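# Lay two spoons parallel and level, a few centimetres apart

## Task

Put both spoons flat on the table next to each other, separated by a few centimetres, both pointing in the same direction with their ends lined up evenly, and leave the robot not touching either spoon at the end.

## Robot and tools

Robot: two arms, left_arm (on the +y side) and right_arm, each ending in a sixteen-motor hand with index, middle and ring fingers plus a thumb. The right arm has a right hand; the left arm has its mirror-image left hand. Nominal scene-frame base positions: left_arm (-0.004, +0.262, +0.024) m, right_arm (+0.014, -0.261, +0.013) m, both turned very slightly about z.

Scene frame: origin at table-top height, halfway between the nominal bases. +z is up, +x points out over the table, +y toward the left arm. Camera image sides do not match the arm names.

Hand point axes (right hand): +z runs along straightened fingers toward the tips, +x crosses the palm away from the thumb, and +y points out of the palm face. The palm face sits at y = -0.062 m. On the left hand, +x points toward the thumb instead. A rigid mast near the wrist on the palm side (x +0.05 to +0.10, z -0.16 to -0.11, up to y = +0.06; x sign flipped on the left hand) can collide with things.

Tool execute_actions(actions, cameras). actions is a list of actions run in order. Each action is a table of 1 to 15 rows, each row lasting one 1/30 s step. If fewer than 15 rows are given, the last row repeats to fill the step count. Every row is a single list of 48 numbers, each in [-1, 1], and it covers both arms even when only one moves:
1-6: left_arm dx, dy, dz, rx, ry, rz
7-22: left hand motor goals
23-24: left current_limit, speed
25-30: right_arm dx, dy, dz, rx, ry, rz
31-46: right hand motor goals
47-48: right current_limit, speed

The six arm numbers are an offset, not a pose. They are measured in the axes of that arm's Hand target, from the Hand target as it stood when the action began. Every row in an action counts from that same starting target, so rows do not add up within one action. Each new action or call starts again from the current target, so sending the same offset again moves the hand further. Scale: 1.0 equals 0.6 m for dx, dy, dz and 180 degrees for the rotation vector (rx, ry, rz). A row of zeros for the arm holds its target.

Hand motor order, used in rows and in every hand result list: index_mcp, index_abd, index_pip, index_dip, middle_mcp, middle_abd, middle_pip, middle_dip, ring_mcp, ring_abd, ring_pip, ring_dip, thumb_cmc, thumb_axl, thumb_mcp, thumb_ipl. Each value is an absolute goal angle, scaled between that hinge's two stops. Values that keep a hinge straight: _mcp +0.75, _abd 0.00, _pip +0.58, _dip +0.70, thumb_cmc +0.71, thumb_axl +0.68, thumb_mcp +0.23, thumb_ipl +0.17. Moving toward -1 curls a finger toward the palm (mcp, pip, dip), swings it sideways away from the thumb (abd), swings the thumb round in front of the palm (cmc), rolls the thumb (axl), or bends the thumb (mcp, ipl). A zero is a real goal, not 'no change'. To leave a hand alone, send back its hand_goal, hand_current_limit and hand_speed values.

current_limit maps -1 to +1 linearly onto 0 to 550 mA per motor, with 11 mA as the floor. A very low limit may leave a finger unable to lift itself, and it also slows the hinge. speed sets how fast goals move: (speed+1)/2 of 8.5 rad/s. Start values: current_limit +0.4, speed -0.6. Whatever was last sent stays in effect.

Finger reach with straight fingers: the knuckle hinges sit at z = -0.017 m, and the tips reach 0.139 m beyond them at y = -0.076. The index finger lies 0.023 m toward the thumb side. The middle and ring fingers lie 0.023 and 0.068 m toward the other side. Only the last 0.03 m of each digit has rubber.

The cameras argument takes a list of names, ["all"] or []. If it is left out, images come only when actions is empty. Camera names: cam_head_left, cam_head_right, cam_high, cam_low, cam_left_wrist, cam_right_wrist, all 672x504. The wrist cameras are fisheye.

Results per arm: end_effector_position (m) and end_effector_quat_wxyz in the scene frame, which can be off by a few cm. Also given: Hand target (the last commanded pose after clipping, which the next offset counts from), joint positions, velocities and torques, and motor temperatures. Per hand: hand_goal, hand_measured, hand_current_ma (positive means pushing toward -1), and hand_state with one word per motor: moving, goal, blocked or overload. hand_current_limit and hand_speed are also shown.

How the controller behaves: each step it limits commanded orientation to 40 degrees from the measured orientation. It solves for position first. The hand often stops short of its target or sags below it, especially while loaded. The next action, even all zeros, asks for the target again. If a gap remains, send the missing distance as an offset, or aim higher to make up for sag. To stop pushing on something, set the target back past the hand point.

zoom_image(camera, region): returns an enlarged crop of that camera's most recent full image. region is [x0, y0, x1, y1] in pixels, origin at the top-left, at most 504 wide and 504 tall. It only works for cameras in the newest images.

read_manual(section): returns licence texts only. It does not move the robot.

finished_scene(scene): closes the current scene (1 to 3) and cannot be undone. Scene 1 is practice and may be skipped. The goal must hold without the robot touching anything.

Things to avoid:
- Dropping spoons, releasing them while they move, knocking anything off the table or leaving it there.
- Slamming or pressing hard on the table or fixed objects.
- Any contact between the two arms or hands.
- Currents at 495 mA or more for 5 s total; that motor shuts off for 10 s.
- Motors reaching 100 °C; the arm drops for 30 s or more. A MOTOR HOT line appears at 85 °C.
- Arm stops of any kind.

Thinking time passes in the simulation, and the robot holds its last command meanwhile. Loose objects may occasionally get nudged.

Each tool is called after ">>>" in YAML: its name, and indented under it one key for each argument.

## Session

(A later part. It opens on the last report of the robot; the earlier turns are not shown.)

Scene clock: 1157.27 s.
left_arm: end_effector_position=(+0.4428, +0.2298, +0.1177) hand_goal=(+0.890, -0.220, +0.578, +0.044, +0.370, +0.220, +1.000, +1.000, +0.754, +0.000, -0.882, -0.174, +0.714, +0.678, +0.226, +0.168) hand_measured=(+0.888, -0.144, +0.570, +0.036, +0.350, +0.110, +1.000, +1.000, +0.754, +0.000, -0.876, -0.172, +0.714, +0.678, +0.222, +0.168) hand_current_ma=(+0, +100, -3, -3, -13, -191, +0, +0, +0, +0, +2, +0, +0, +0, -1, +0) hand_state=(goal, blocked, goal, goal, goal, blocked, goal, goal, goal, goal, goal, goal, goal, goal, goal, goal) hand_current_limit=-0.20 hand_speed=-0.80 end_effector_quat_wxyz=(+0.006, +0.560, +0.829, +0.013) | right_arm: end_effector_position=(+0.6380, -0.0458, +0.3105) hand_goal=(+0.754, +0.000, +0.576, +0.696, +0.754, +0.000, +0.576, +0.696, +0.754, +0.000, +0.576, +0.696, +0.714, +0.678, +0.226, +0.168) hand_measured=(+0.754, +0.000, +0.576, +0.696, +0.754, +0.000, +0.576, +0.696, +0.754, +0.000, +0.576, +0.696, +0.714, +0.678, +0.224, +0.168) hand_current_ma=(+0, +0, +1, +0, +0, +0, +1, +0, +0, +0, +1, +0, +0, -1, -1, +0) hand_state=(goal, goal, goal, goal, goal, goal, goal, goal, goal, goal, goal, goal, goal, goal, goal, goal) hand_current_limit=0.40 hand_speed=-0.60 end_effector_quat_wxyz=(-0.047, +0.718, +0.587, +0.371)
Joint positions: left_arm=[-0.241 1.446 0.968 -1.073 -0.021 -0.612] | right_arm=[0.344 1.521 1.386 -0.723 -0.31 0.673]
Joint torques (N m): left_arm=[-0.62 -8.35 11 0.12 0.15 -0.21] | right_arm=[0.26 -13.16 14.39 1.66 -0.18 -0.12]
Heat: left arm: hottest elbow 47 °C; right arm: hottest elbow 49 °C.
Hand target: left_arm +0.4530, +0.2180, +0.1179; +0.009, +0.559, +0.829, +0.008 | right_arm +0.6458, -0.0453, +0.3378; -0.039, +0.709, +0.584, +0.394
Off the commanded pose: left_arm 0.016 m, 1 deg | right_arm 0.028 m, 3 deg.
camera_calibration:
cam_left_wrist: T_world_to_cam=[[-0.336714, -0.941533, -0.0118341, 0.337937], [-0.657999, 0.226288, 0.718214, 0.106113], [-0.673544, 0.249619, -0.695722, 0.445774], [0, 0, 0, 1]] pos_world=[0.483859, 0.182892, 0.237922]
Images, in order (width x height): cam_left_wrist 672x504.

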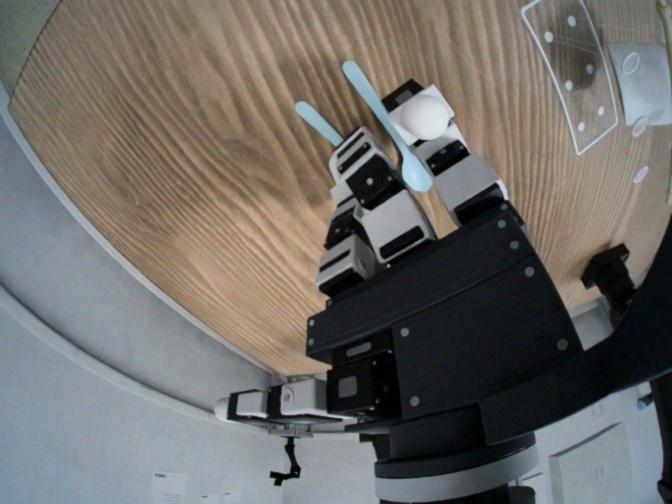

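>>> zoom_image:
  camera: "cam_left_wrist"
  region: [280, 40, 440, 200]

>>> execute_actions:
  actions: []

>>> zoom_image:
  camera: "cam_head_left"
  region: [150, 230, 270, 320]

>>> zoom_image:
  camera: "cam_head_right"
  region: [190, 240, 290, 320]

Scaled by 3.150 from the camera's 672x504 image, which has a finer 960x720 frame.

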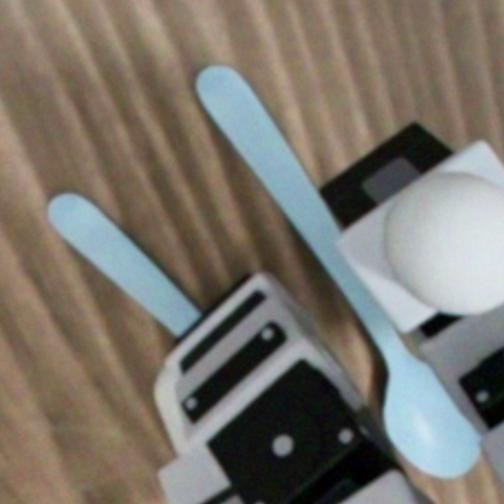

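Scene clock: 1194.87 s.
left_arm: end_effector_position=(+0.4428, +0.2298, +0.1177) hand_goal=(+0.890, -0.220, +0.578, +0.044, +0.370, +0.220, +1.000, +1.000, +0.754, +0.000, -0.882, -0.174, +0.714, +0.678, +0.226, +0.168) hand_measured=(+0.888, -0.144, +0.570, +0.036, +0.350, +0.110, +1.000, +1.000, +0.754, +0.000, -0.876, -0.172, +0.714, +0.678, +0.222, +0.168) hand_current_ma=(+0, +100, -3, -3, -13, -191, +0, +0, +0, +0, +2, +0, +0, +0, -1, +0) hand_state=(goal, blocked, goal, goal, goal, blocked, goal, goal, goal, goal, goal, goal, goal, goal, goal, goal) hand_current_limit=-0.20 hand_speed=-0.80 end_effector_quat_wxyz=(+0.006, +0.560, +0.829, +0.013) | right_arm: end_effector_position=(+0.6380, -0.0458, +0.3105) hand_goal=(+0.754, +0.000, +0.576, +0.696, +0.754, +0.000, +0.576, +0.696, +0.754, +0.000, +0.576, +0.696, +0.714, +0.678, +0.226, +0.168) hand_measured=(+0.754, +0.000, +0.576, +0.696, +0.754, +0.000, +0.576, +0.696, +0.754, +0.000, +0.576, +0.696, +0.714, +0.678, +0.224, +0.168) hand_current_ma=(+0, +0, +1, +0, +0, +0, +1, +0, +0, +0, +1, +0, +0, -1, -1, +0) hand_state=(goal, goal, goal, goal, goal, goal, goal, goal, goal, goal, goal, goal, goal, goal, goal, goal) hand_current_limit=0.40 hand_speed=-0.60 end_effector_quat_wxyz=(-0.047, +0.718, +0.587, +0.371)
Joint positions: left_arm=[-0.241 1.446 0.968 -1.073 -0.021 -0.612] | right_arm=[0.344 1.521 1.386 -0.723 -0.31 0.673]
Joint velocities: within noise
Joint torques (N m): left_arm=[-0.62 -8.35 10.99 0.12 0.15 -0.21] | right_arm=[-0.62 -13.1 14.15 1.65 -0.2 -0.07]
Motor temperatures (°C): left_arm=[35 35 48 27 31 27] | right_arm=[31 32 49 30 29 30]
Heat: left arm: hottest elbow 48 °C; right arm: hottest elbow 49 °C.
Hand target: left_arm +0.4530, +0.2180, +0.1179; +0.009, +0.559, +0.829, +0.008 | right_arm +0.6458, -0.0453, +0.3378; -0.039, +0.709, +0.584, +0.394
Off the commanded pose: left_arm 0.016 m, 1 deg | right_arm 0.028 m, 3 deg.
camera_calibration:
cam_left_wrist: T_world_to_cam=[[-0.336714, -0.941533, -0.0118341, 0.337937], [-0.657999, 0.226288, 0.718214, 0.106113], [-0.673544, 0.249619, -0.695722, 0.445774], [0, 0, 0, 1]] pos_world=[0.483859, 0.182892, 0.237922]

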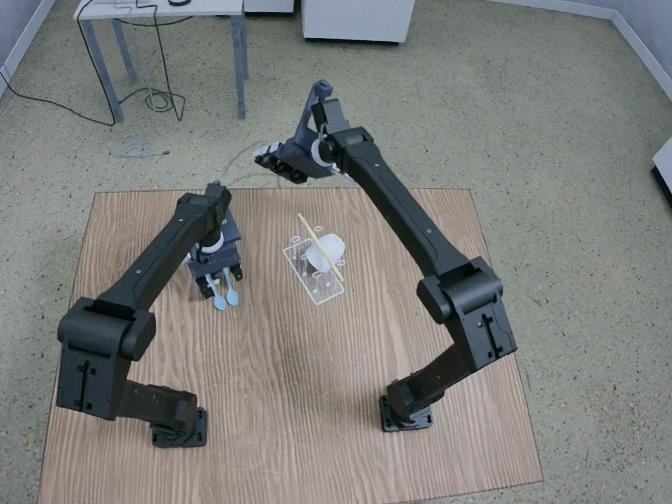

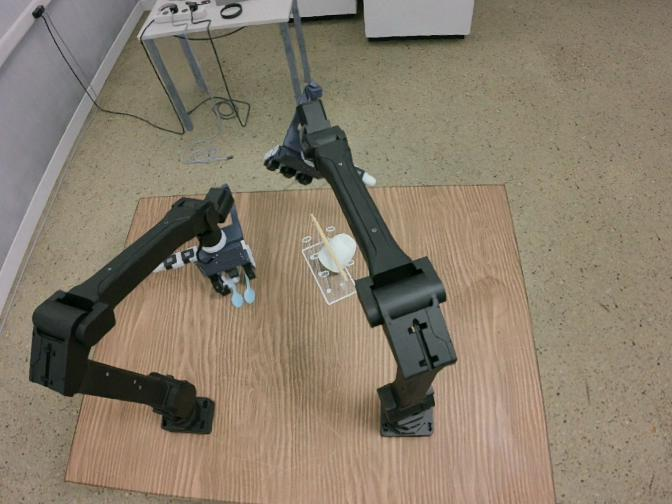

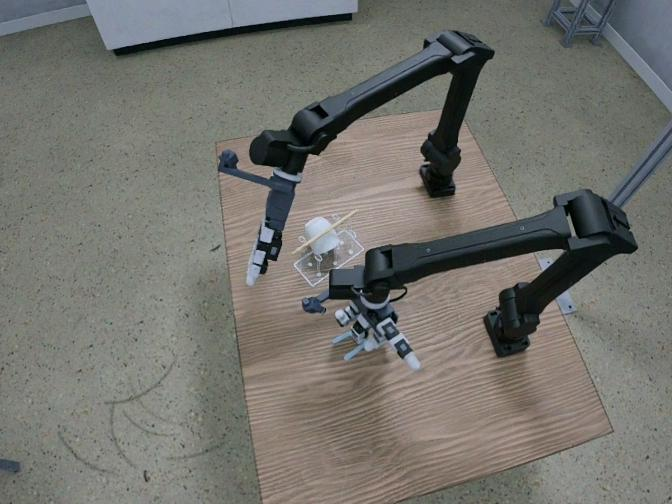

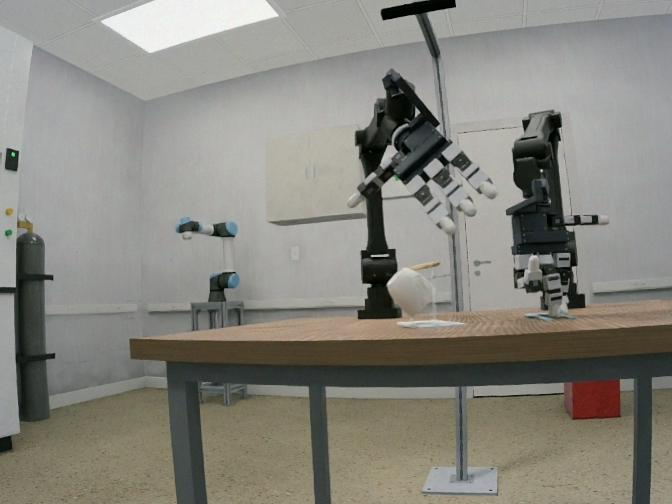

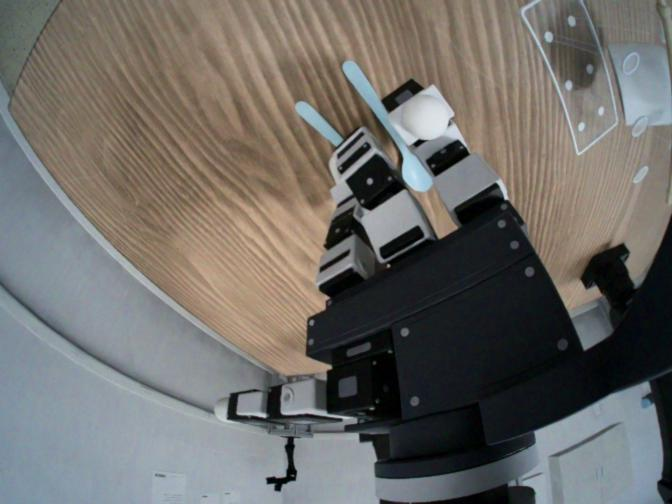

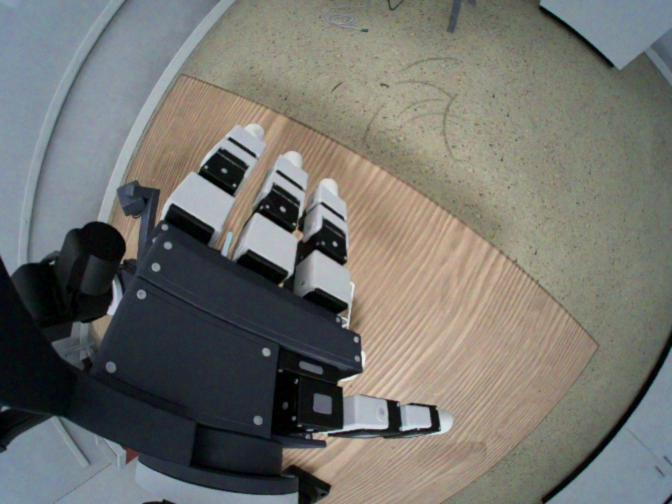

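Scaled by 4.200 from the camera's 672x504 image, which has a finer 960x720 frame.

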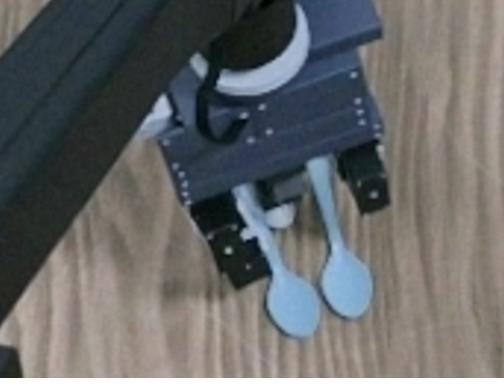

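Scaled by 5.040 from the camera's 672x504 image, which has a finer 960x720 frame.

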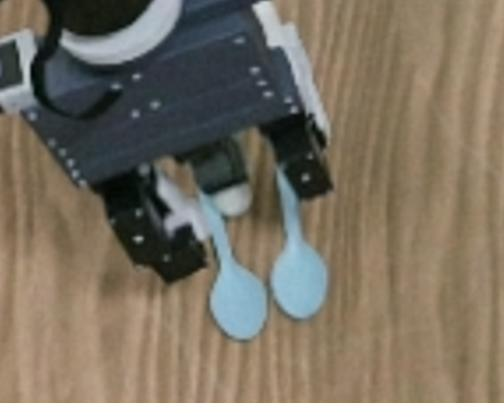

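>>> execute_actions:
  actions:
    - [[-0.0066,0.0028,0,0,0,0.0278,0.89,-0.22,0.577,0.0435,0.37,0.22,1.0,1.0,0.754,0,-0.883,-0.174,0.714,0.678,0.226,0.168,-0.2,-0.8,0,0,0,0,0,0,0.754,0,0.576,0.696,0.754,0,0.576,0.696,0.754,0,0.576,0.696,0.714,0.678,0.226,0.168,0.4,-0.6]]
    - [[-0.0066,0.0028,0,0,0,0.0278,0.89,-0.22,0.577,0.0435,0.37,0.22,1.0,1.0,0.754,0,-0.883,-0.174,0.714,0.678,0.226,0.168,-0.2,-0.8,0,0,0,0,0,0,0.754,0,0.576,0.696,0.754,0,0.576,0.696,0.754,0,0.576,0.696,0.714,0.678,0.226,0.168,0.4,-0.6]]
  cameras: ["cam_left_wrist","cam_head_right","cam_head_left"]

>>> zoom_image:
  camera: "cam_left_wrist"
  region: [280, 40, 440, 200]

>>> zoom_image:
  camera: "cam_head_right"
  region: [190, 240, 290, 320]

>>> zoom_image:
  camera: "cam_head_left"
  region: [150, 230, 270, 320]

Scene clock: 1228.47 s.
left_arm: end_effector_position=(+0.4497, +0.2191, +0.1177) hand_goal=(+0.890, -0.220, +0.578, +0.044, +0.370, +0.220, +1.000, +1.000, +0.754, +0.000, -0.882, -0.174, +0.714, +0.678, +0.226, +0.168) hand_measured=(+0.900, -0.144, +0.570, +0.036, +0.356, +0.114, +1.000, +1.000, +0.754, +0.000, -0.876, -0.172, +0.714, +0.678, +0.222, +0.168) hand_current_ma=(+4, +100, -2, -3, -7, -180, +0, +0, +0, +0, +2, +0, +0, +0, -1, +0) hand_state=(goal, blocked, goal, goal, goal, blocked, goal, goal, goal, goal, goal, goal, goal, goal, goal, goal) hand_current_limit=-0.20 hand_speed=-0.80 end_effector_quat_wxyz=(+0.005, +0.618, +0.786, +0.014) | right_arm: end_effector_position=(+0.6380, -0.0458, +0.3105) hand_goal=(+0.754, +0.000, +0.576, +0.696, +0.754, +0.000, +0.576, +0.696, +0.754, +0.000, +0.576, +0.696, +0.714, +0.678, +0.226, +0.168) hand_measured=(+0.754, +0.000, +0.576, +0.696, +0.754, +0.000, +0.576, +0.696, +0.754, +0.000, +0.576, +0.696, +0.714, +0.678, +0.224, +0.168) hand_current_ma=(+0, +0, +1, +0, +0, +0, +1, +0, +0, +0, +1, +0, +0, -1, -1, +0) hand_state=(goal, goal, goal, goal, goal, goal, goal, goal, goal, goal, goal, goal, goal, goal, goal, goal) hand_current_limit=0.40 hand_speed=-0.60 end_effector_quat_wxyz=(-0.047, +0.718, +0.587, +0.371)
Joint positions: left_arm=[-0.241 1.446 0.968 -1.073 -0.021 -0.468] | right_arm=[0.344 1.521 1.386 -0.723 -0.31 0.673]
Joint torques (N m): left_arm=[0.73 -9.05 10.11 0.17 0.18 0.14] | right_arm=[-0.15 -13.39 14.23 1.69 -0.2 -0.1]
Heat: left arm: hottest elbow 49 °C; right arm: hottest elbow 49 °C.
Hand target: left_arm +0.4588, +0.2117, +0.1181; +0.008, +0.629, +0.777, +0.008 | right_arm +0.6458, -0.0453, +0.3378; -0.039, +0.709, +0.584, +0.394
Off the commanded pose: left_arm 0.012 m, 2 deg | right_arm 0.028 m, 3 deg.
camera_calibration:
cam_left_wrist: T_world_to_cam=[[-0.468483, -0.88336, -0.0141265, 0.376998], [-0.617247, 0.315829, 0.720596, 0.0747305], [-0.632084, 0.346306, -0.693212, 0.412935], [0, 0, 0, 1]] pos_world=[0.483754, 0.166421, 0.237726]
Images, in order (width x height): cam_head_left 672x504, cam_head_right 672x504, cam_left_wrist 672x504.

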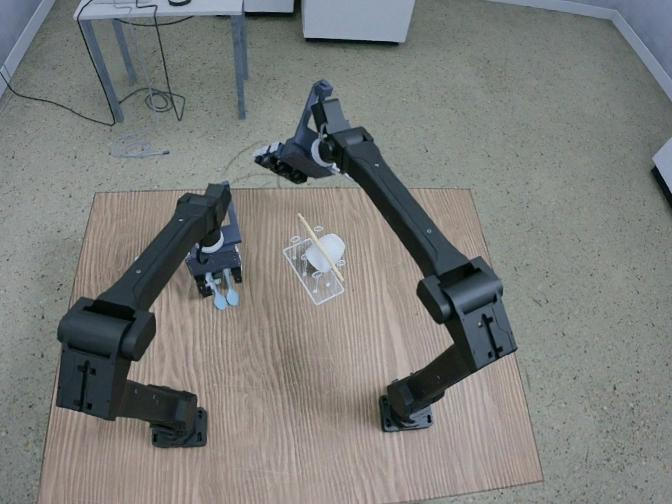

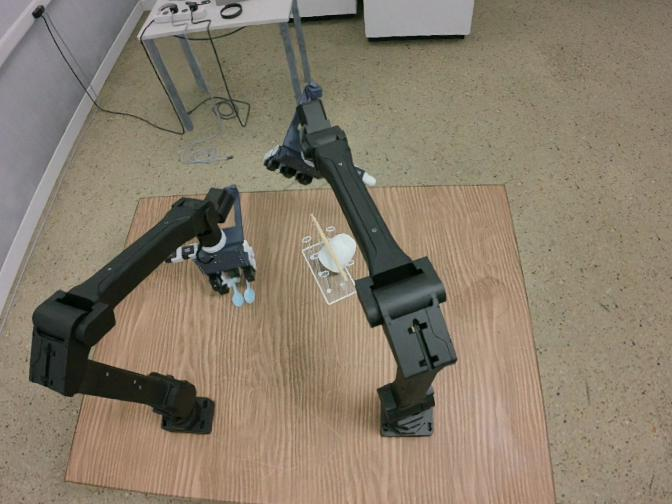

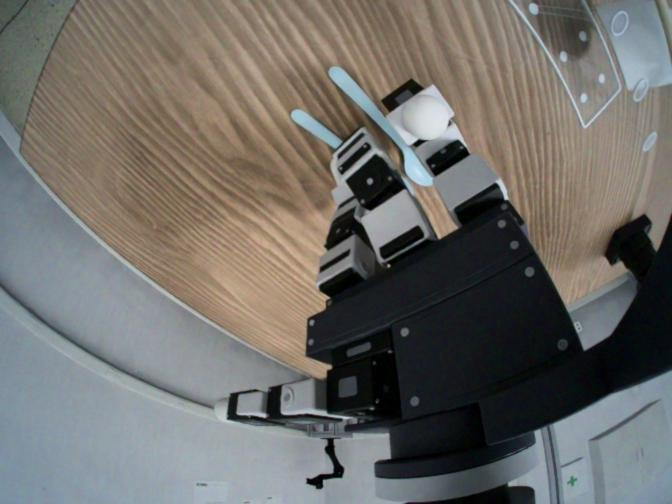

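Scaled by 3.150 from the camera's 672x504 image, which has a finer 960x720 frame.

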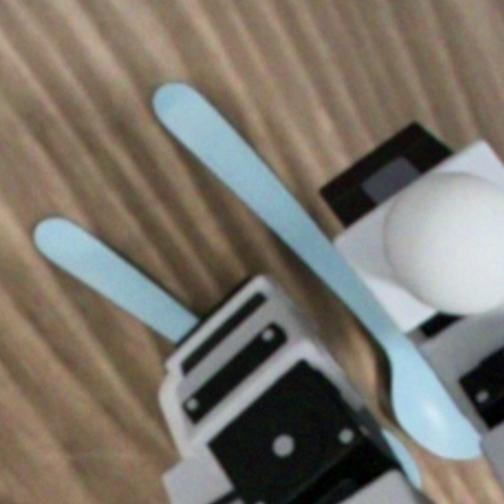

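Scaled by 5.040 from the camera's 672x504 image, which has a finer 960x720 frame.

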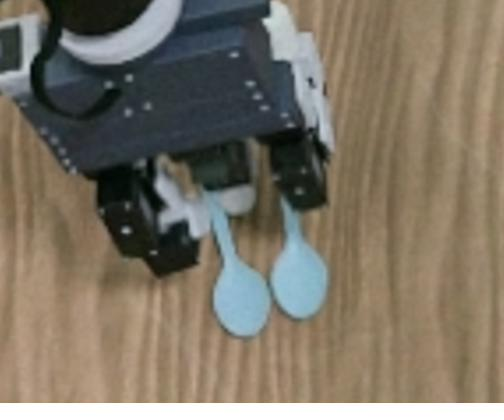

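Scaled by 4.200 from the camera's 672x504 image, which has a finer 960x720 frame.

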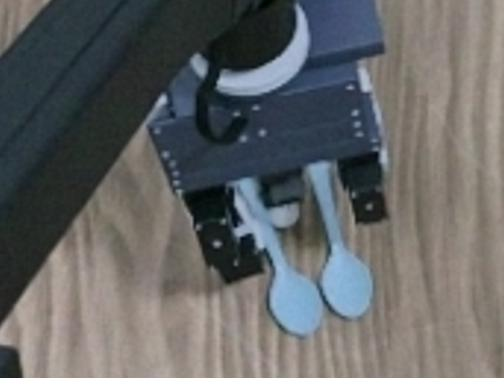

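>>> execute_actions:
  actions:
    - [[-0.0035,0.0044,0,0,0,0.025,0.89,-0.24,0.577,0.0435,0.37,0.24,1.0,1.0,0.754,0,-0.883,-0.174,0.714,0.678,0.226,0.168,-0.1,-0.8,0,0,0,0,0,0,0.754,0,0.576,0.696,0.754,0,0.576,0.696,0.754,0,0.576,0.696,0.714,0.678,0.226,0.168,0.4,-0.6]]
    - [[-0.0035,0.0044,0,0,0,0.025,0.89,-0.24,0.577,0.0435,0.37,0.24,1.0,1.0,0.754,0,-0.883,-0.174,0.714,0.678,0.226,0.168,-0.1,-0.8,0,0,0,0,0,0,0.754,0,0.576,0.696,0.754,0,0.576,0.696,0.754,0,0.576,0.696,0.714,0.678,0.226,0.168,0.4,-0.6]]
  cameras: ["cam_left_wrist","cam_head_left"]

>>> zoom_image:
  camera: "cam_left_wrist"
  region: [280, 40, 440, 200]

>>> zoom_image:
  camera: "cam_head_left"
  region: [150, 230, 270, 320]

Scene clock: 1279.23 s.
left_arm: end_effector_position=(+0.4560, +0.2079, +0.1174) hand_goal=(+0.890, -0.240, +0.578, +0.044, +0.370, +0.240, +1.000, +1.000, +0.754, +0.000, -0.882, -0.174, +0.714, +0.678, +0.226, +0.168) hand_measured=(+0.912, -0.144, +0.578, +0.034, +0.364, +0.118, +1.000, +1.000, +0.754, +0.000, -0.876, -0.172, +0.714, +0.678, +0.222, +0.168) hand_current_ma=(+18, +149, +0, -3, -2, -230, +0, +0, +0, +0, +2, +0, +0, +0, -1, +0) hand_state=(blocked, blocked, goal, goal, goal, blocked, goal, goal, goal, goal, goal, goal, goal, goal, goal, goal) hand_current_limit=-0.10 hand_speed=-0.80 end_effector_quat_wxyz=(+0.003, +0.684, +0.730, +0.013) | right_arm: end_effector_position=(+0.6380, -0.0458, +0.3105) hand_goal=(+0.754, +0.000, +0.576, +0.696, +0.754, +0.000, +0.576, +0.696, +0.754, +0.000, +0.576, +0.696, +0.714, +0.678, +0.226, +0.168) hand_measured=(+0.754, +0.000, +0.576, +0.696, +0.754, +0.000, +0.576, +0.696, +0.754, +0.000, +0.576, +0.696, +0.714, +0.678, +0.224, +0.168) hand_current_ma=(+0, +0, +1, +0, +0, +0, +1, +0, +0, +0, +1, +0, +0, -1, -1, +0) hand_state=(goal, goal, goal, goal, goal, goal, goal, goal, goal, goal, goal, goal, goal, goal, goal, goal) hand_current_limit=0.40 hand_speed=-0.60 end_effector_quat_wxyz=(-0.047, +0.718, +0.587, +0.371)
Joint positions: left_arm=[-0.233 1.446 0.968 -1.075 -0.019 -0.287] | right_arm=[0.344 1.521 1.386 -0.723 -0.31 0.673]
Joint torques (N m): left_arm=[1.67 -9.35 9.8 0.25 0.13 0.14] | right_arm=[0.26 -13.16 14.28 1.58 -0.17 -0.13]
Heat: left arm: hottest elbow 48 °C; right arm: hottest elbow 49 °C.
Hand target: left_arm +0.4647, +0.2085, +0.1182; +0.007, +0.688, +0.725, +0.009 | right_arm +0.6458, -0.0453, +0.3378; -0.039, +0.709, +0.584, +0.394
Off the commanded pose: left_arm 0.009 m, 1 deg | right_arm 0.028 m, 3 deg.
camera_calibration:
cam_left_wrist: T_world_to_cam=[[-0.61384, -0.789303, -0.0141638, 0.416734], [-0.550482, 0.415112, 0.724328, 0.0308916], [-0.565835, 0.452419, -0.68931, 0.367912], [0, 0, 0, 1]] pos_world=[0.480991, 0.149656, 0.237132]
Images, in order (width x height): cam_head_left 672x504, cam_left_wrist 672x504.

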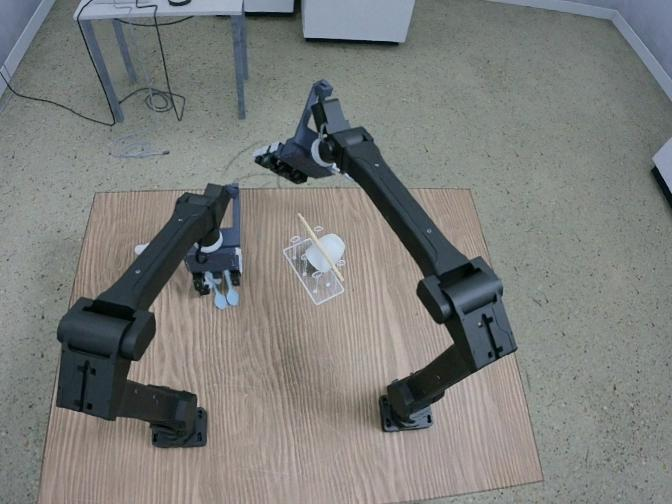

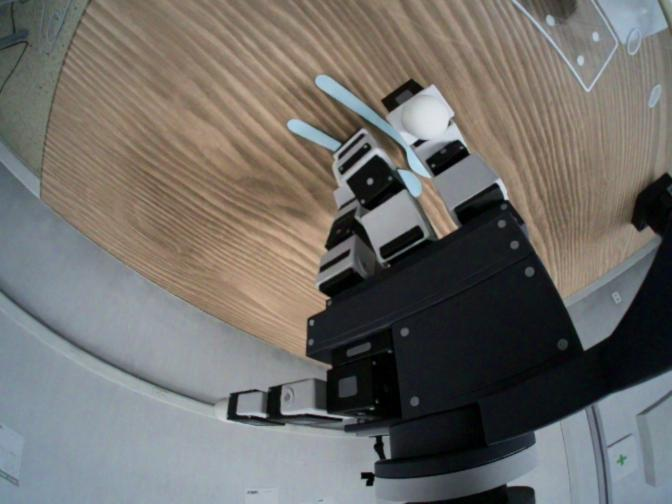

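Scaled by 3.150 from the camera's 672x504 image, which has a finer 960x720 frame.

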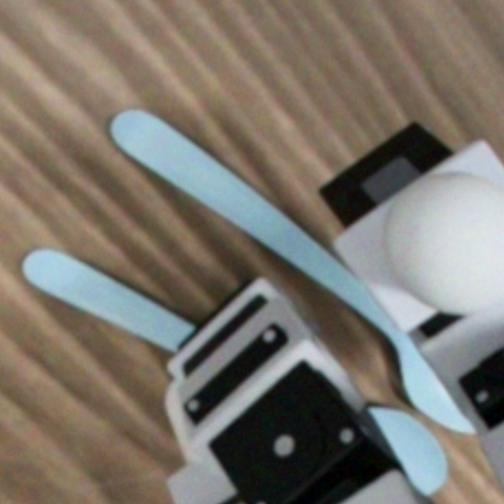

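Scaled by 4.200 from the camera's 672x504 image, which has a finer 960x720 frame.

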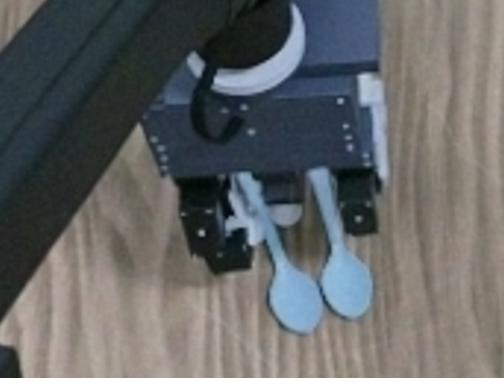

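>>> execute_actions:
  actions:
    - [[-0.012,-0.0006,0,0,0,0.0333,0.89,-0.24,0.577,0.0435,0.37,0.24,1.0,1.0,0.754,0,-0.883,-0.174,0.714,0.678,0.226,0.168,-0.1,-0.8,0,0,0,0,0,0,0.754,0,0.576,0.696,0.754,0,0.576,0.696,0.754,0,0.576,0.696,0.714,0.678,0.226,0.168,0.4,-0.6]]
    - [[-0.012,-0.0006,0,0,0,0.0333,0.89,-0.24,0.577,0.0435,0.37,0.24,1.0,1.0,0.754,0,-0.883,-0.174,0.714,0.678,0.226,0.168,-0.1,-0.8,0,0,0,0,0,0,0.754,0,0.576,0.696,0.754,0,0.576,0.696,0.754,0,0.576,0.696,0.714,0.678,0.226,0.168,0.4,-0.6]]
  cameras: ["cam_left_wrist","cam_head_left"]

>>> zoom_image:
  camera: "cam_left_wrist"
  region: [260, 40, 460, 200]

>>> zoom_image:
  camera: "cam_head_left"
  region: [150, 230, 270, 320]

Scene clock: 1320.00 s.
left_arm: end_effector_position=(+0.4604, +0.1903, +0.1184) hand_goal=(+0.890, -0.240, +0.578, +0.044, +0.370, +0.240, +1.000, +1.000, +0.754, +0.000, -0.882, -0.174, +0.714, +0.678, +0.226, +0.168) hand_measured=(+0.914, -0.144, +0.582, +0.034, +0.360, +0.118, +1.000, +1.000, +0.754, +0.000, -0.876, -0.172, +0.714, +0.678, +0.222, +0.168) hand_current_ma=(+20, +149, +1, -3, -5, -230, +0, +0, +0, +0, +2, +0, +0, +0, -1, +0) hand_state=(blocked, blocked, goal, goal, goal, blocked, goal, goal, goal, goal, goal, goal, goal, goal, goal, goal) hand_current_limit=-0.10 hand_speed=-0.80 end_effector_quat_wxyz=(+0.005, +0.757, +0.653, +0.012) | right_arm: end_effector_position=(+0.6380, -0.0458, +0.3105) hand_goal=(+0.754, +0.000, +0.576, +0.696, +0.754, +0.000, +0.576, +0.696, +0.754, +0.000, +0.576, +0.696, +0.714, +0.678, +0.226, +0.168) hand_measured=(+0.754, +0.000, +0.576, +0.696, +0.754, +0.000, +0.576, +0.696, +0.754, +0.000, +0.576, +0.696, +0.714, +0.678, +0.224, +0.168) hand_current_ma=(+0, +0, +1, +0, +0, +0, +1, +0, +0, +0, +1, +0, +0, -1, -1, +0) hand_state=(goal, goal, goal, goal, goal, goal, goal, goal, goal, goal, goal, goal, goal, goal, goal, goal) hand_current_limit=0.40 hand_speed=-0.60 end_effector_quat_wxyz=(-0.047, +0.718, +0.587, +0.371)
Joint positions: left_arm=[-0.229 1.443 0.968 -1.075 -0.013 -0.069] | right_arm=[0.344 1.521 1.386 -0.723 -0.31 0.673]
Joint torques (N m): left_arm=[1.73 -10.23 8.59 0.31 0.07 0.13] | right_arm=[0.09 -13.8 14.17 1.72 -0.19 -0.12]
Heat: left arm: hottest elbow 48 °C; right arm: hottest elbow 50 °C.
Hand target: left_arm +0.4640, +0.1941, +0.1181; +0.006, +0.760, +0.650, +0.010 | right_arm +0.6458, -0.0453, +0.3378; -0.039, +0.709, +0.584, +0.394
Off the commanded pose: left_arm 0.005 m, 1 deg | right_arm 0.028 m, 3 deg.
camera_calibration:
cam_left_wrist: T_world_to_cam=[[-0.766984, -0.641545, -0.012512, 0.44775], [-0.449497, 0.523265, 0.72398, -0.0271756], [-0.457918, 0.560905, -0.689708, 0.30876], [0, 0, 0, 1]] pos_world=[0.472588, 0.128286, 0.238231]
Images, in order (width x height): cam_head_left 672x504, cam_left_wrist 672x504.

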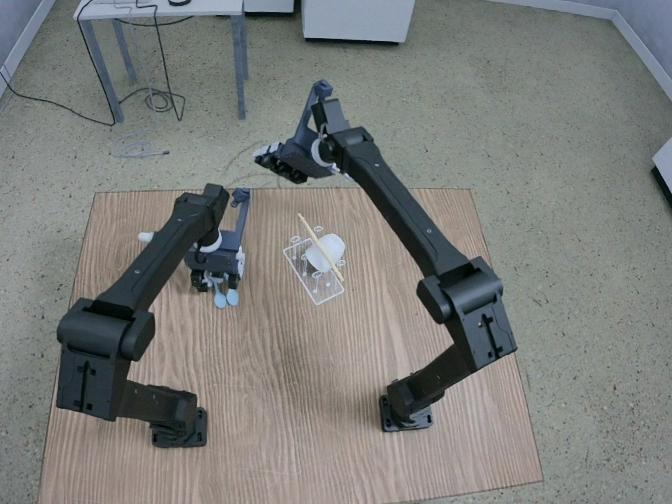

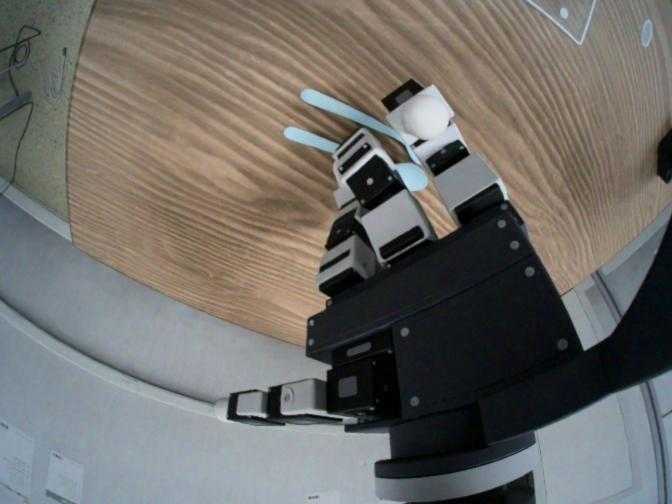

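Scaled by 2.520 from the camera's 672x504 image, which has a finer 960x720 frame.

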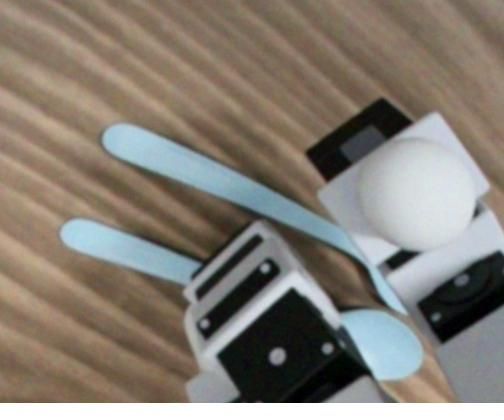

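Scaled by 4.200 from the camera's 672x504 image, which has a finer 960x720 frame.

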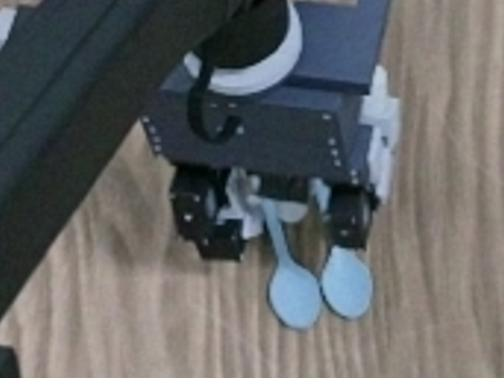

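>>> execute_actions:
  actions:
    - [[0,0,0,0,0,0,0.89,-0.05,0.577,0.0435,0.37,0.05,1.0,1.0,0.754,0,-0.883,-0.174,0.714,0.678,0.226,0.168,-0.1,-0.8,0,0,0,0,0,0,0.754,0,0.576,0.696,0.754,0,0.576,0.696,0.754,0,0.576,0.696,0.714,0.678,0.226,0.168,0.4,-0.6]]
    - [[0,0,-0.06,0,0,0,0.89,-0.05,0.577,0.0435,0.37,0.05,1.0,1.0,0.754,0,-0.883,-0.174,0.714,0.678,0.226,0.168,-0.1,-0.8,0,0,0,0,0,0,0.754,0,0.576,0.696,0.754,0,0.576,0.696,0.754,0,0.576,0.696,0.714,0.678,0.226,0.168,0.4,-0.6]]
  cameras: ["cam_left_wrist"]

>>> zoom_image:
  camera: "cam_left_wrist"
  region: [260, 40, 460, 200]

Scene clock: 1369.07 s.
left_arm: end_effector_position=(+0.4452, +0.1926, +0.1312) hand_goal=(+0.890, -0.050, +0.578, +0.044, +0.370, +0.050, +1.000, +1.000, +0.754, +0.000, -0.882, -0.174, +0.714, +0.678, +0.226, +0.168) hand_measured=(+0.890, -0.052, +0.580, +0.042, +0.370, +0.052, +0.998, +1.000, +0.754, +0.000, -0.876, -0.172, +0.714, +0.678, +0.222, +0.168) hand_current_ma=(+0, +0, +0, +0, +0, +0, +0, +0, +0, +0, +2, +0, +0, +0, -1, +0) hand_state=(goal, goal, goal, goal, goal, goal, goal, goal, goal, goal, goal, goal, goal, goal, goal, goal) hand_current_limit=-0.10 hand_speed=-0.80 end_effector_quat_wxyz=(-0.010, +0.760, +0.650, -0.005) | right_arm: end_effector_position=(+0.6380, -0.0458, +0.3105) hand_goal=(+0.754, +0.000, +0.576, +0.696, +0.754, +0.000, +0.576, +0.696, +0.754, +0.000, +0.576, +0.696, +0.714, +0.678, +0.226, +0.168) hand_measured=(+0.754, +0.000, +0.576, +0.696, +0.754, +0.000, +0.576, +0.696, +0.754, +0.000, +0.576, +0.696, +0.714, +0.678, +0.224, +0.168) hand_current_ma=(+0, +0, +1, +0, +0, +0, +1, +0, +0, +0, +1, +0, +0, -1, -1, +0) hand_state=(goal, goal, goal, goal, goal, goal, goal, goal, goal, goal, goal, goal, goal, goal, goal, goal) hand_current_limit=0.40 hand_speed=-0.60 end_effector_quat_wxyz=(-0.047, +0.718, +0.587, +0.371)
Joint positions: left_arm=[-0.226 1.411 0.984 -1.167 -0.004 -0.06] | right_arm=[0.344 1.521 1.386 -0.723 -0.31 0.673]
Joint torques (N m): left_arm=[1.67 -10.64 12.31 -0.18 -0.2 0.09] | right_arm=[-0.09 -13.1 14.34 1.68 -0.17 -0.11]
Heat: left arm: hottest elbow 47 °C; right arm: hottest elbow 50 °C.
Hand target: left_arm +0.4632, +0.1940, +0.1541; +0.006, +0.760, +0.650, +0.010 | right_arm +0.6458, -0.0453, +0.3378; -0.039, +0.709, +0.584, +0.394
Off the commanded pose: left_arm 0.029 m, 3 deg | right_arm 0.028 m, 3 deg.
camera_calibration:
cam_left_wrist: T_world_to_cam=[[-0.770711, -0.636797, 0.0222526, 0.433981], [-0.412765, 0.525562, 0.743915, -0.0638448], [-0.485418, 0.564158, -0.667903, 0.318036], [0, 0, 0, 1]] pos_world=[0.462501, 0.13049, 0.250255]
Images, in order (width x height): cam_left_wrist 672x504.

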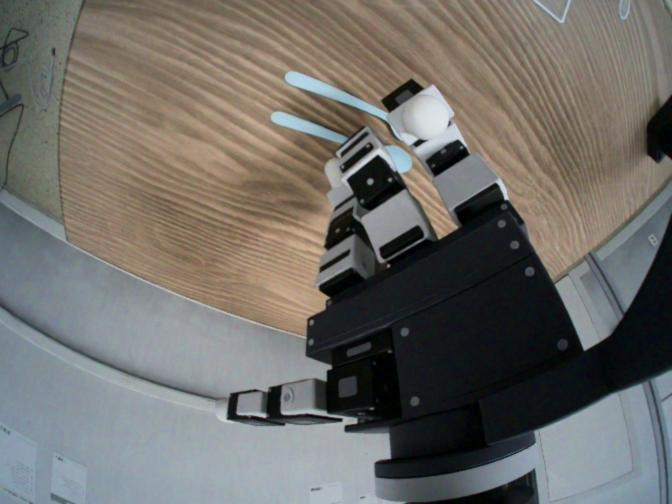

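Scaled by 2.520 from the camera's 672x504 image, which has a finer 960x720 frame.

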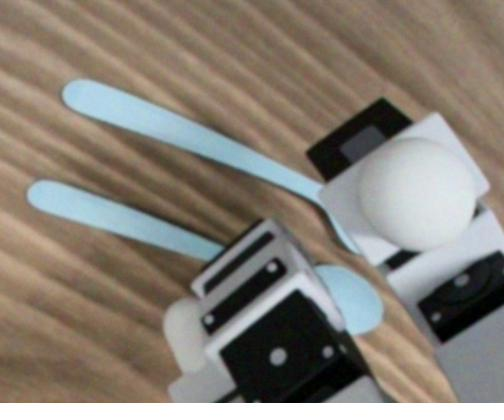

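>>> execute_actions:
  actions:
    - [[0.0178,-0.0028,-0.03,0,0,-0.05,0.89,0,0.577,0.0435,0.37,0,1.0,1.0,0.754,0,-0.883,-0.174,0.714,0.678,0.226,0.168,0.2,-0.7,0,0,0,0,0,0,0.754,0,0.576,0.696,0.754,0,0.576,0.696,0.754,0,0.576,0.696,0.714,0.678,0.226,0.168,0.4,-0.6]]
    - [[0.0178,-0.0028,0,0,0,-0.05,0.37,0,1.0,1.0,0.89,0,0.577,0.0435,0.754,0,-0.883,-0.174,0.714,0.678,0.226,0.168,0.2,-0.7,0,0,0,0,0,0,0.754,0,0.576,0.696,0.754,0,0.576,0.696,0.754,0,0.576,0.696,0.714,0.678,0.226,0.168,0.4,-0.6]]
    - [[0,0,0.06,0,0,0,0.37,0,1.0,1.0,0.89,0,0.577,0.0435,0.754,0,-0.883,-0.174,0.714,0.678,0.226,0.168,0.2,-0.7,0,0,0,0,0,0,0.754,0,0.576,0.696,0.754,0,0.576,0.696,0.754,0,0.576,0.696,0.714,0.678,0.226,0.168,0.4,-0.6]]
  cameras: ["cam_left_wrist"]

>>> zoom_image:
  camera: "cam_left_wrist"
  region: [260, 40, 460, 200]

Scene clock: 1389.30 s.
left_arm: end_effector_position=(+0.4577, +0.2130, +0.1386) hand_goal=(+0.370, +0.000, +1.000, +1.000, +0.890, +0.000, +0.578, +0.044, +0.754, +0.000, -0.882, -0.174, +0.714, +0.678, +0.226, +0.168) hand_measured=(+0.376, -0.002, +0.996, +0.998, +0.884, +0.004, +0.580, +0.048, +0.754, +0.000, -0.876, -0.172, +0.714, +0.678, +0.222, +0.168) hand_current_ma=(+2, +0, -1, -1, -2, +0, +0, +1, +0, +0, +2, +0, +0, +0, -1, +0) hand_state=(goal, goal, goal, goal, goal, goal, goal, goal, goal, goal, goal, goal, goal, goal, goal, goal) hand_current_limit=0.20 hand_speed=-0.70 end_effector_quat_wxyz=(+0.004, +0.658, +0.753, +0.005) | right_arm: end_effector_position=(+0.6380, -0.0458, +0.3105) hand_goal=(+0.754, +0.000, +0.576, +0.696, +0.754, +0.000, +0.576, +0.696, +0.754, +0.000, +0.576, +0.696, +0.714, +0.678, +0.226, +0.168) hand_measured=(+0.754, +0.000, +0.576, +0.696, +0.754, +0.000, +0.576, +0.696, +0.754, +0.000, +0.576, +0.696, +0.714, +0.678, +0.224, +0.168) hand_current_ma=(+0, +0, +1, +0, +0, +0, +1, +0, +0, +0, +1, +0, +0, -1, -1, +0) hand_state=(goal, goal, goal, goal, goal, goal, goal, goal, goal, goal, goal, goal, goal, goal, goal, goal) hand_current_limit=0.40 hand_speed=-0.60 end_effector_quat_wxyz=(-0.047, +0.718, +0.587, +0.371)
Joint positions: left_arm=[-0.226 1.432 1.019 -1.145 -0.004 -0.348] | right_arm=[0.344 1.521 1.386 -0.723 -0.31 0.673]
Joint torques (N m): left_arm=[0.79 -9.93 8.29 0.92 -0.22 -0.21] | right_arm=[0.26 -13.04 14.37 1.69 -0.2 -0.12]
Heat: left arm: hottest elbow 49 °C; right arm: hottest elbow 50 °C.
Hand target: left_arm +0.4619, +0.2155, +0.1361; +0.008, +0.649, +0.761, +0.009 | right_arm +0.6458, -0.0453, +0.3378; -0.039, +0.709, +0.584, +0.394
Off the commanded pose: left_arm 0.006 m, 1 deg | right_arm 0.028 m, 3 deg.
camera_calibration:
cam_left_wrist: T_world_to_cam=[[-0.558207, -0.829696, 0.00287789, 0.402913], [-0.571673, 0.387122, 0.723413, 0.0300381], [-0.601327, 0.402169, -0.690409, 0.408187], [0, 0, 0, 1]] pos_world=[0.487535, 0.158507, 0.258927]
Images, in order (width x height): cam_left_wrist 672x504.

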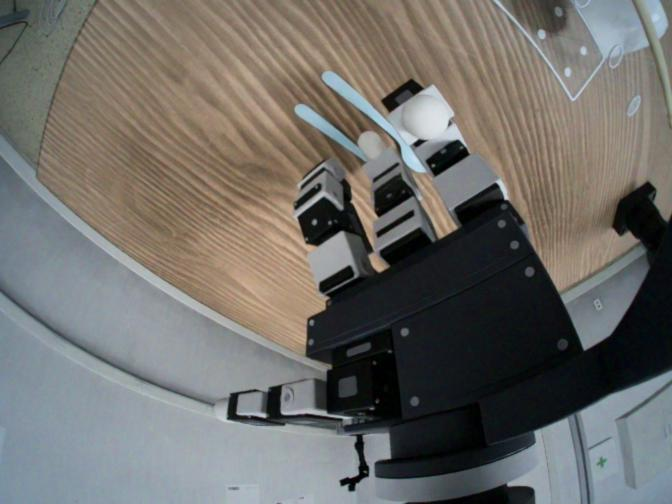

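Scaled by 2.520 from the camera's 672x504 image, which has a finer 960x720 frame.

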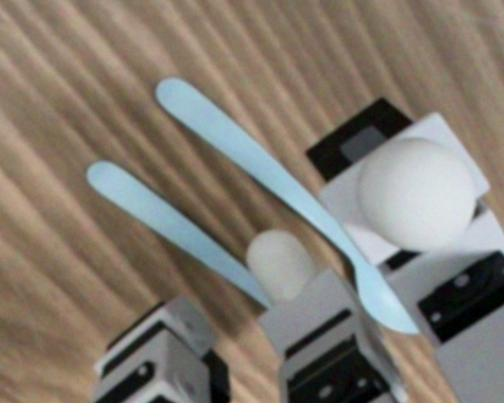

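>>> execute_actions:
  actions:
    - [[0.0013,-0.018,0.0393,0,0,-0.01,0.37,0,1.0,1.0,0.89,0,0.577,0.0435,0.754,0,-0.883,-0.174,0.714,0.678,0.226,0.168,-0.1,-0.7,0,0,0,0,0,0,0.754,0,0.576,0.696,0.754,0,0.576,0.696,0.754,0,0.576,0.696,0.714,0.678,0.226,0.168,0.4,-0.6]]
    - [[0,0,0,0,0,0,0.37,-0.22,1.0,1.0,0.89,0.22,0.577,0.0435,0.754,0,-0.883,-0.174,0.714,0.678,0.226,0.168,-0.2,-0.8,0,0,0,0,0,0,0.754,0,0.576,0.696,0.754,0,0.576,0.696,0.754,0,0.576,0.696,0.714,0.678,0.226,0.168,0.4,-0.6]]
  cameras: ["cam_left_wrist","cam_head_left"]

>>> zoom_image:
  camera: "cam_left_wrist"
  region: [260, 40, 460, 200]

>>> zoom_image:
  camera: "cam_head_left"
  region: [150, 230, 270, 320]

Scene clock: 1445.83 s.
left_arm: end_effector_position=(+0.4498, +0.2202, +0.1184) hand_goal=(+0.370, -0.220, +1.000, +1.000, +0.890, +0.220, +0.578, +0.044, +0.754, +0.000, -0.882, -0.174, +0.714, +0.678, +0.226, +0.168) hand_measured=(+0.372, -0.124, +1.000, +1.000, +0.890, +0.124, +0.576, +0.042, +0.756, +0.000, -0.876, -0.172, +0.714, +0.678, +0.222, +0.168) hand_current_ma=(+0, +153, +0, +0, +0, -151, +0, +0, +0, +0, +2, +0, +0, +0, -1, +0) hand_state=(goal, blocked, goal, goal, goal, blocked, goal, goal, goal, goal, goal, goal, goal, goal, goal, goal) hand_current_limit=-0.20 hand_speed=-0.80 end_effector_quat_wxyz=(+0.008, +0.636, +0.772, +0.006) | right_arm: end_effector_position=(+0.6380, -0.0458, +0.3105) hand_goal=(+0.754, +0.000, +0.576, +0.696, +0.754, +0.000, +0.576, +0.696, +0.754, +0.000, +0.576, +0.696, +0.714, +0.678, +0.226, +0.168) hand_measured=(+0.754, +0.000, +0.576, +0.696, +0.754, +0.000, +0.576, +0.696, +0.754, +0.000, +0.576, +0.696, +0.714, +0.678, +0.224, +0.168) hand_current_ma=(+0, +0, +1, +0, +0, +0, +1, +0, +0, +0, +1, +0, +0, -1, -1, +0) hand_state=(goal, goal, goal, goal, goal, goal, goal, goal, goal, goal, goal, goal, goal, goal, goal, goal) hand_current_limit=0.40 hand_speed=-0.60 end_effector_quat_wxyz=(-0.047, +0.718, +0.587, +0.371)
Joint positions: left_arm=[-0.223 1.437 0.964 -1.078 -0.004 -0.403] | right_arm=[0.344 1.521 1.386 -0.723 -0.31 0.673]
Joint torques (N m): left_arm=[-0.32 -9.35 7.71 1.03 -0.24 -0.2] | right_arm=[-0.09 -13.74 14.42 1.62 -0.17 -0.12]
Heat: left arm: hottest elbow 46 °C; right arm: hottest elbow 50 °C.
Hand target: left_arm +0.4517, +0.2147, +0.1123; +0.008, +0.637, +0.771, +0.009 | right_arm +0.6458, -0.0453, +0.3378; -0.039, +0.709, +0.584, +0.394
Off the commanded pose: left_arm 0.008 m, 0 deg | right_arm 0.028 m, 3 deg.
camera_calibration:
cam_left_wrist: T_world_to_cam=[[-0.508938, -0.860802, 0.00103993, 0.389412], [-0.598711, 0.354848, 0.718072, 0.0572778], [-0.618487, 0.364832, -0.695968, 0.403256], [0, 0, 0, 1]] pos_world=[0.481889, 0.167761, 0.239119]
Images, in order (width x height): cam_head_left 672x504, cam_left_wrist 672x504.

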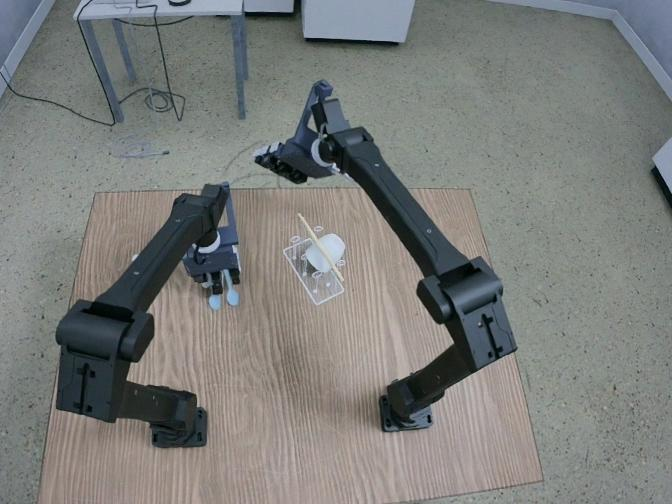

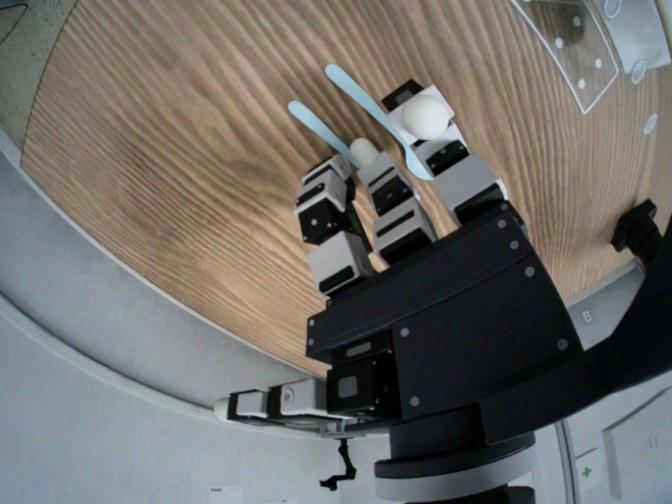

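Scaled by 2.520 from the camera's 672x504 image, which has a finer 960x720 frame.

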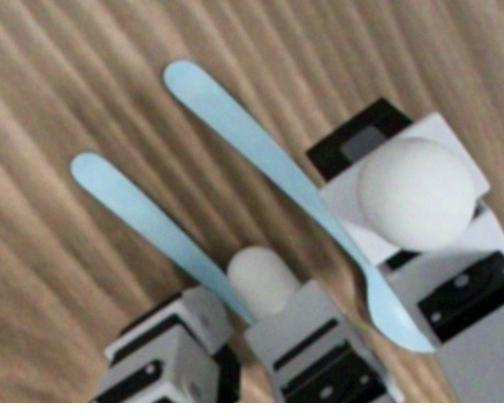

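Scaled by 4.200 from the camera's 672x504 image, which has a finer 960x720 frame.

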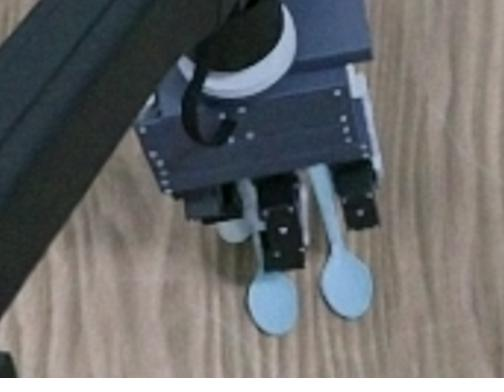

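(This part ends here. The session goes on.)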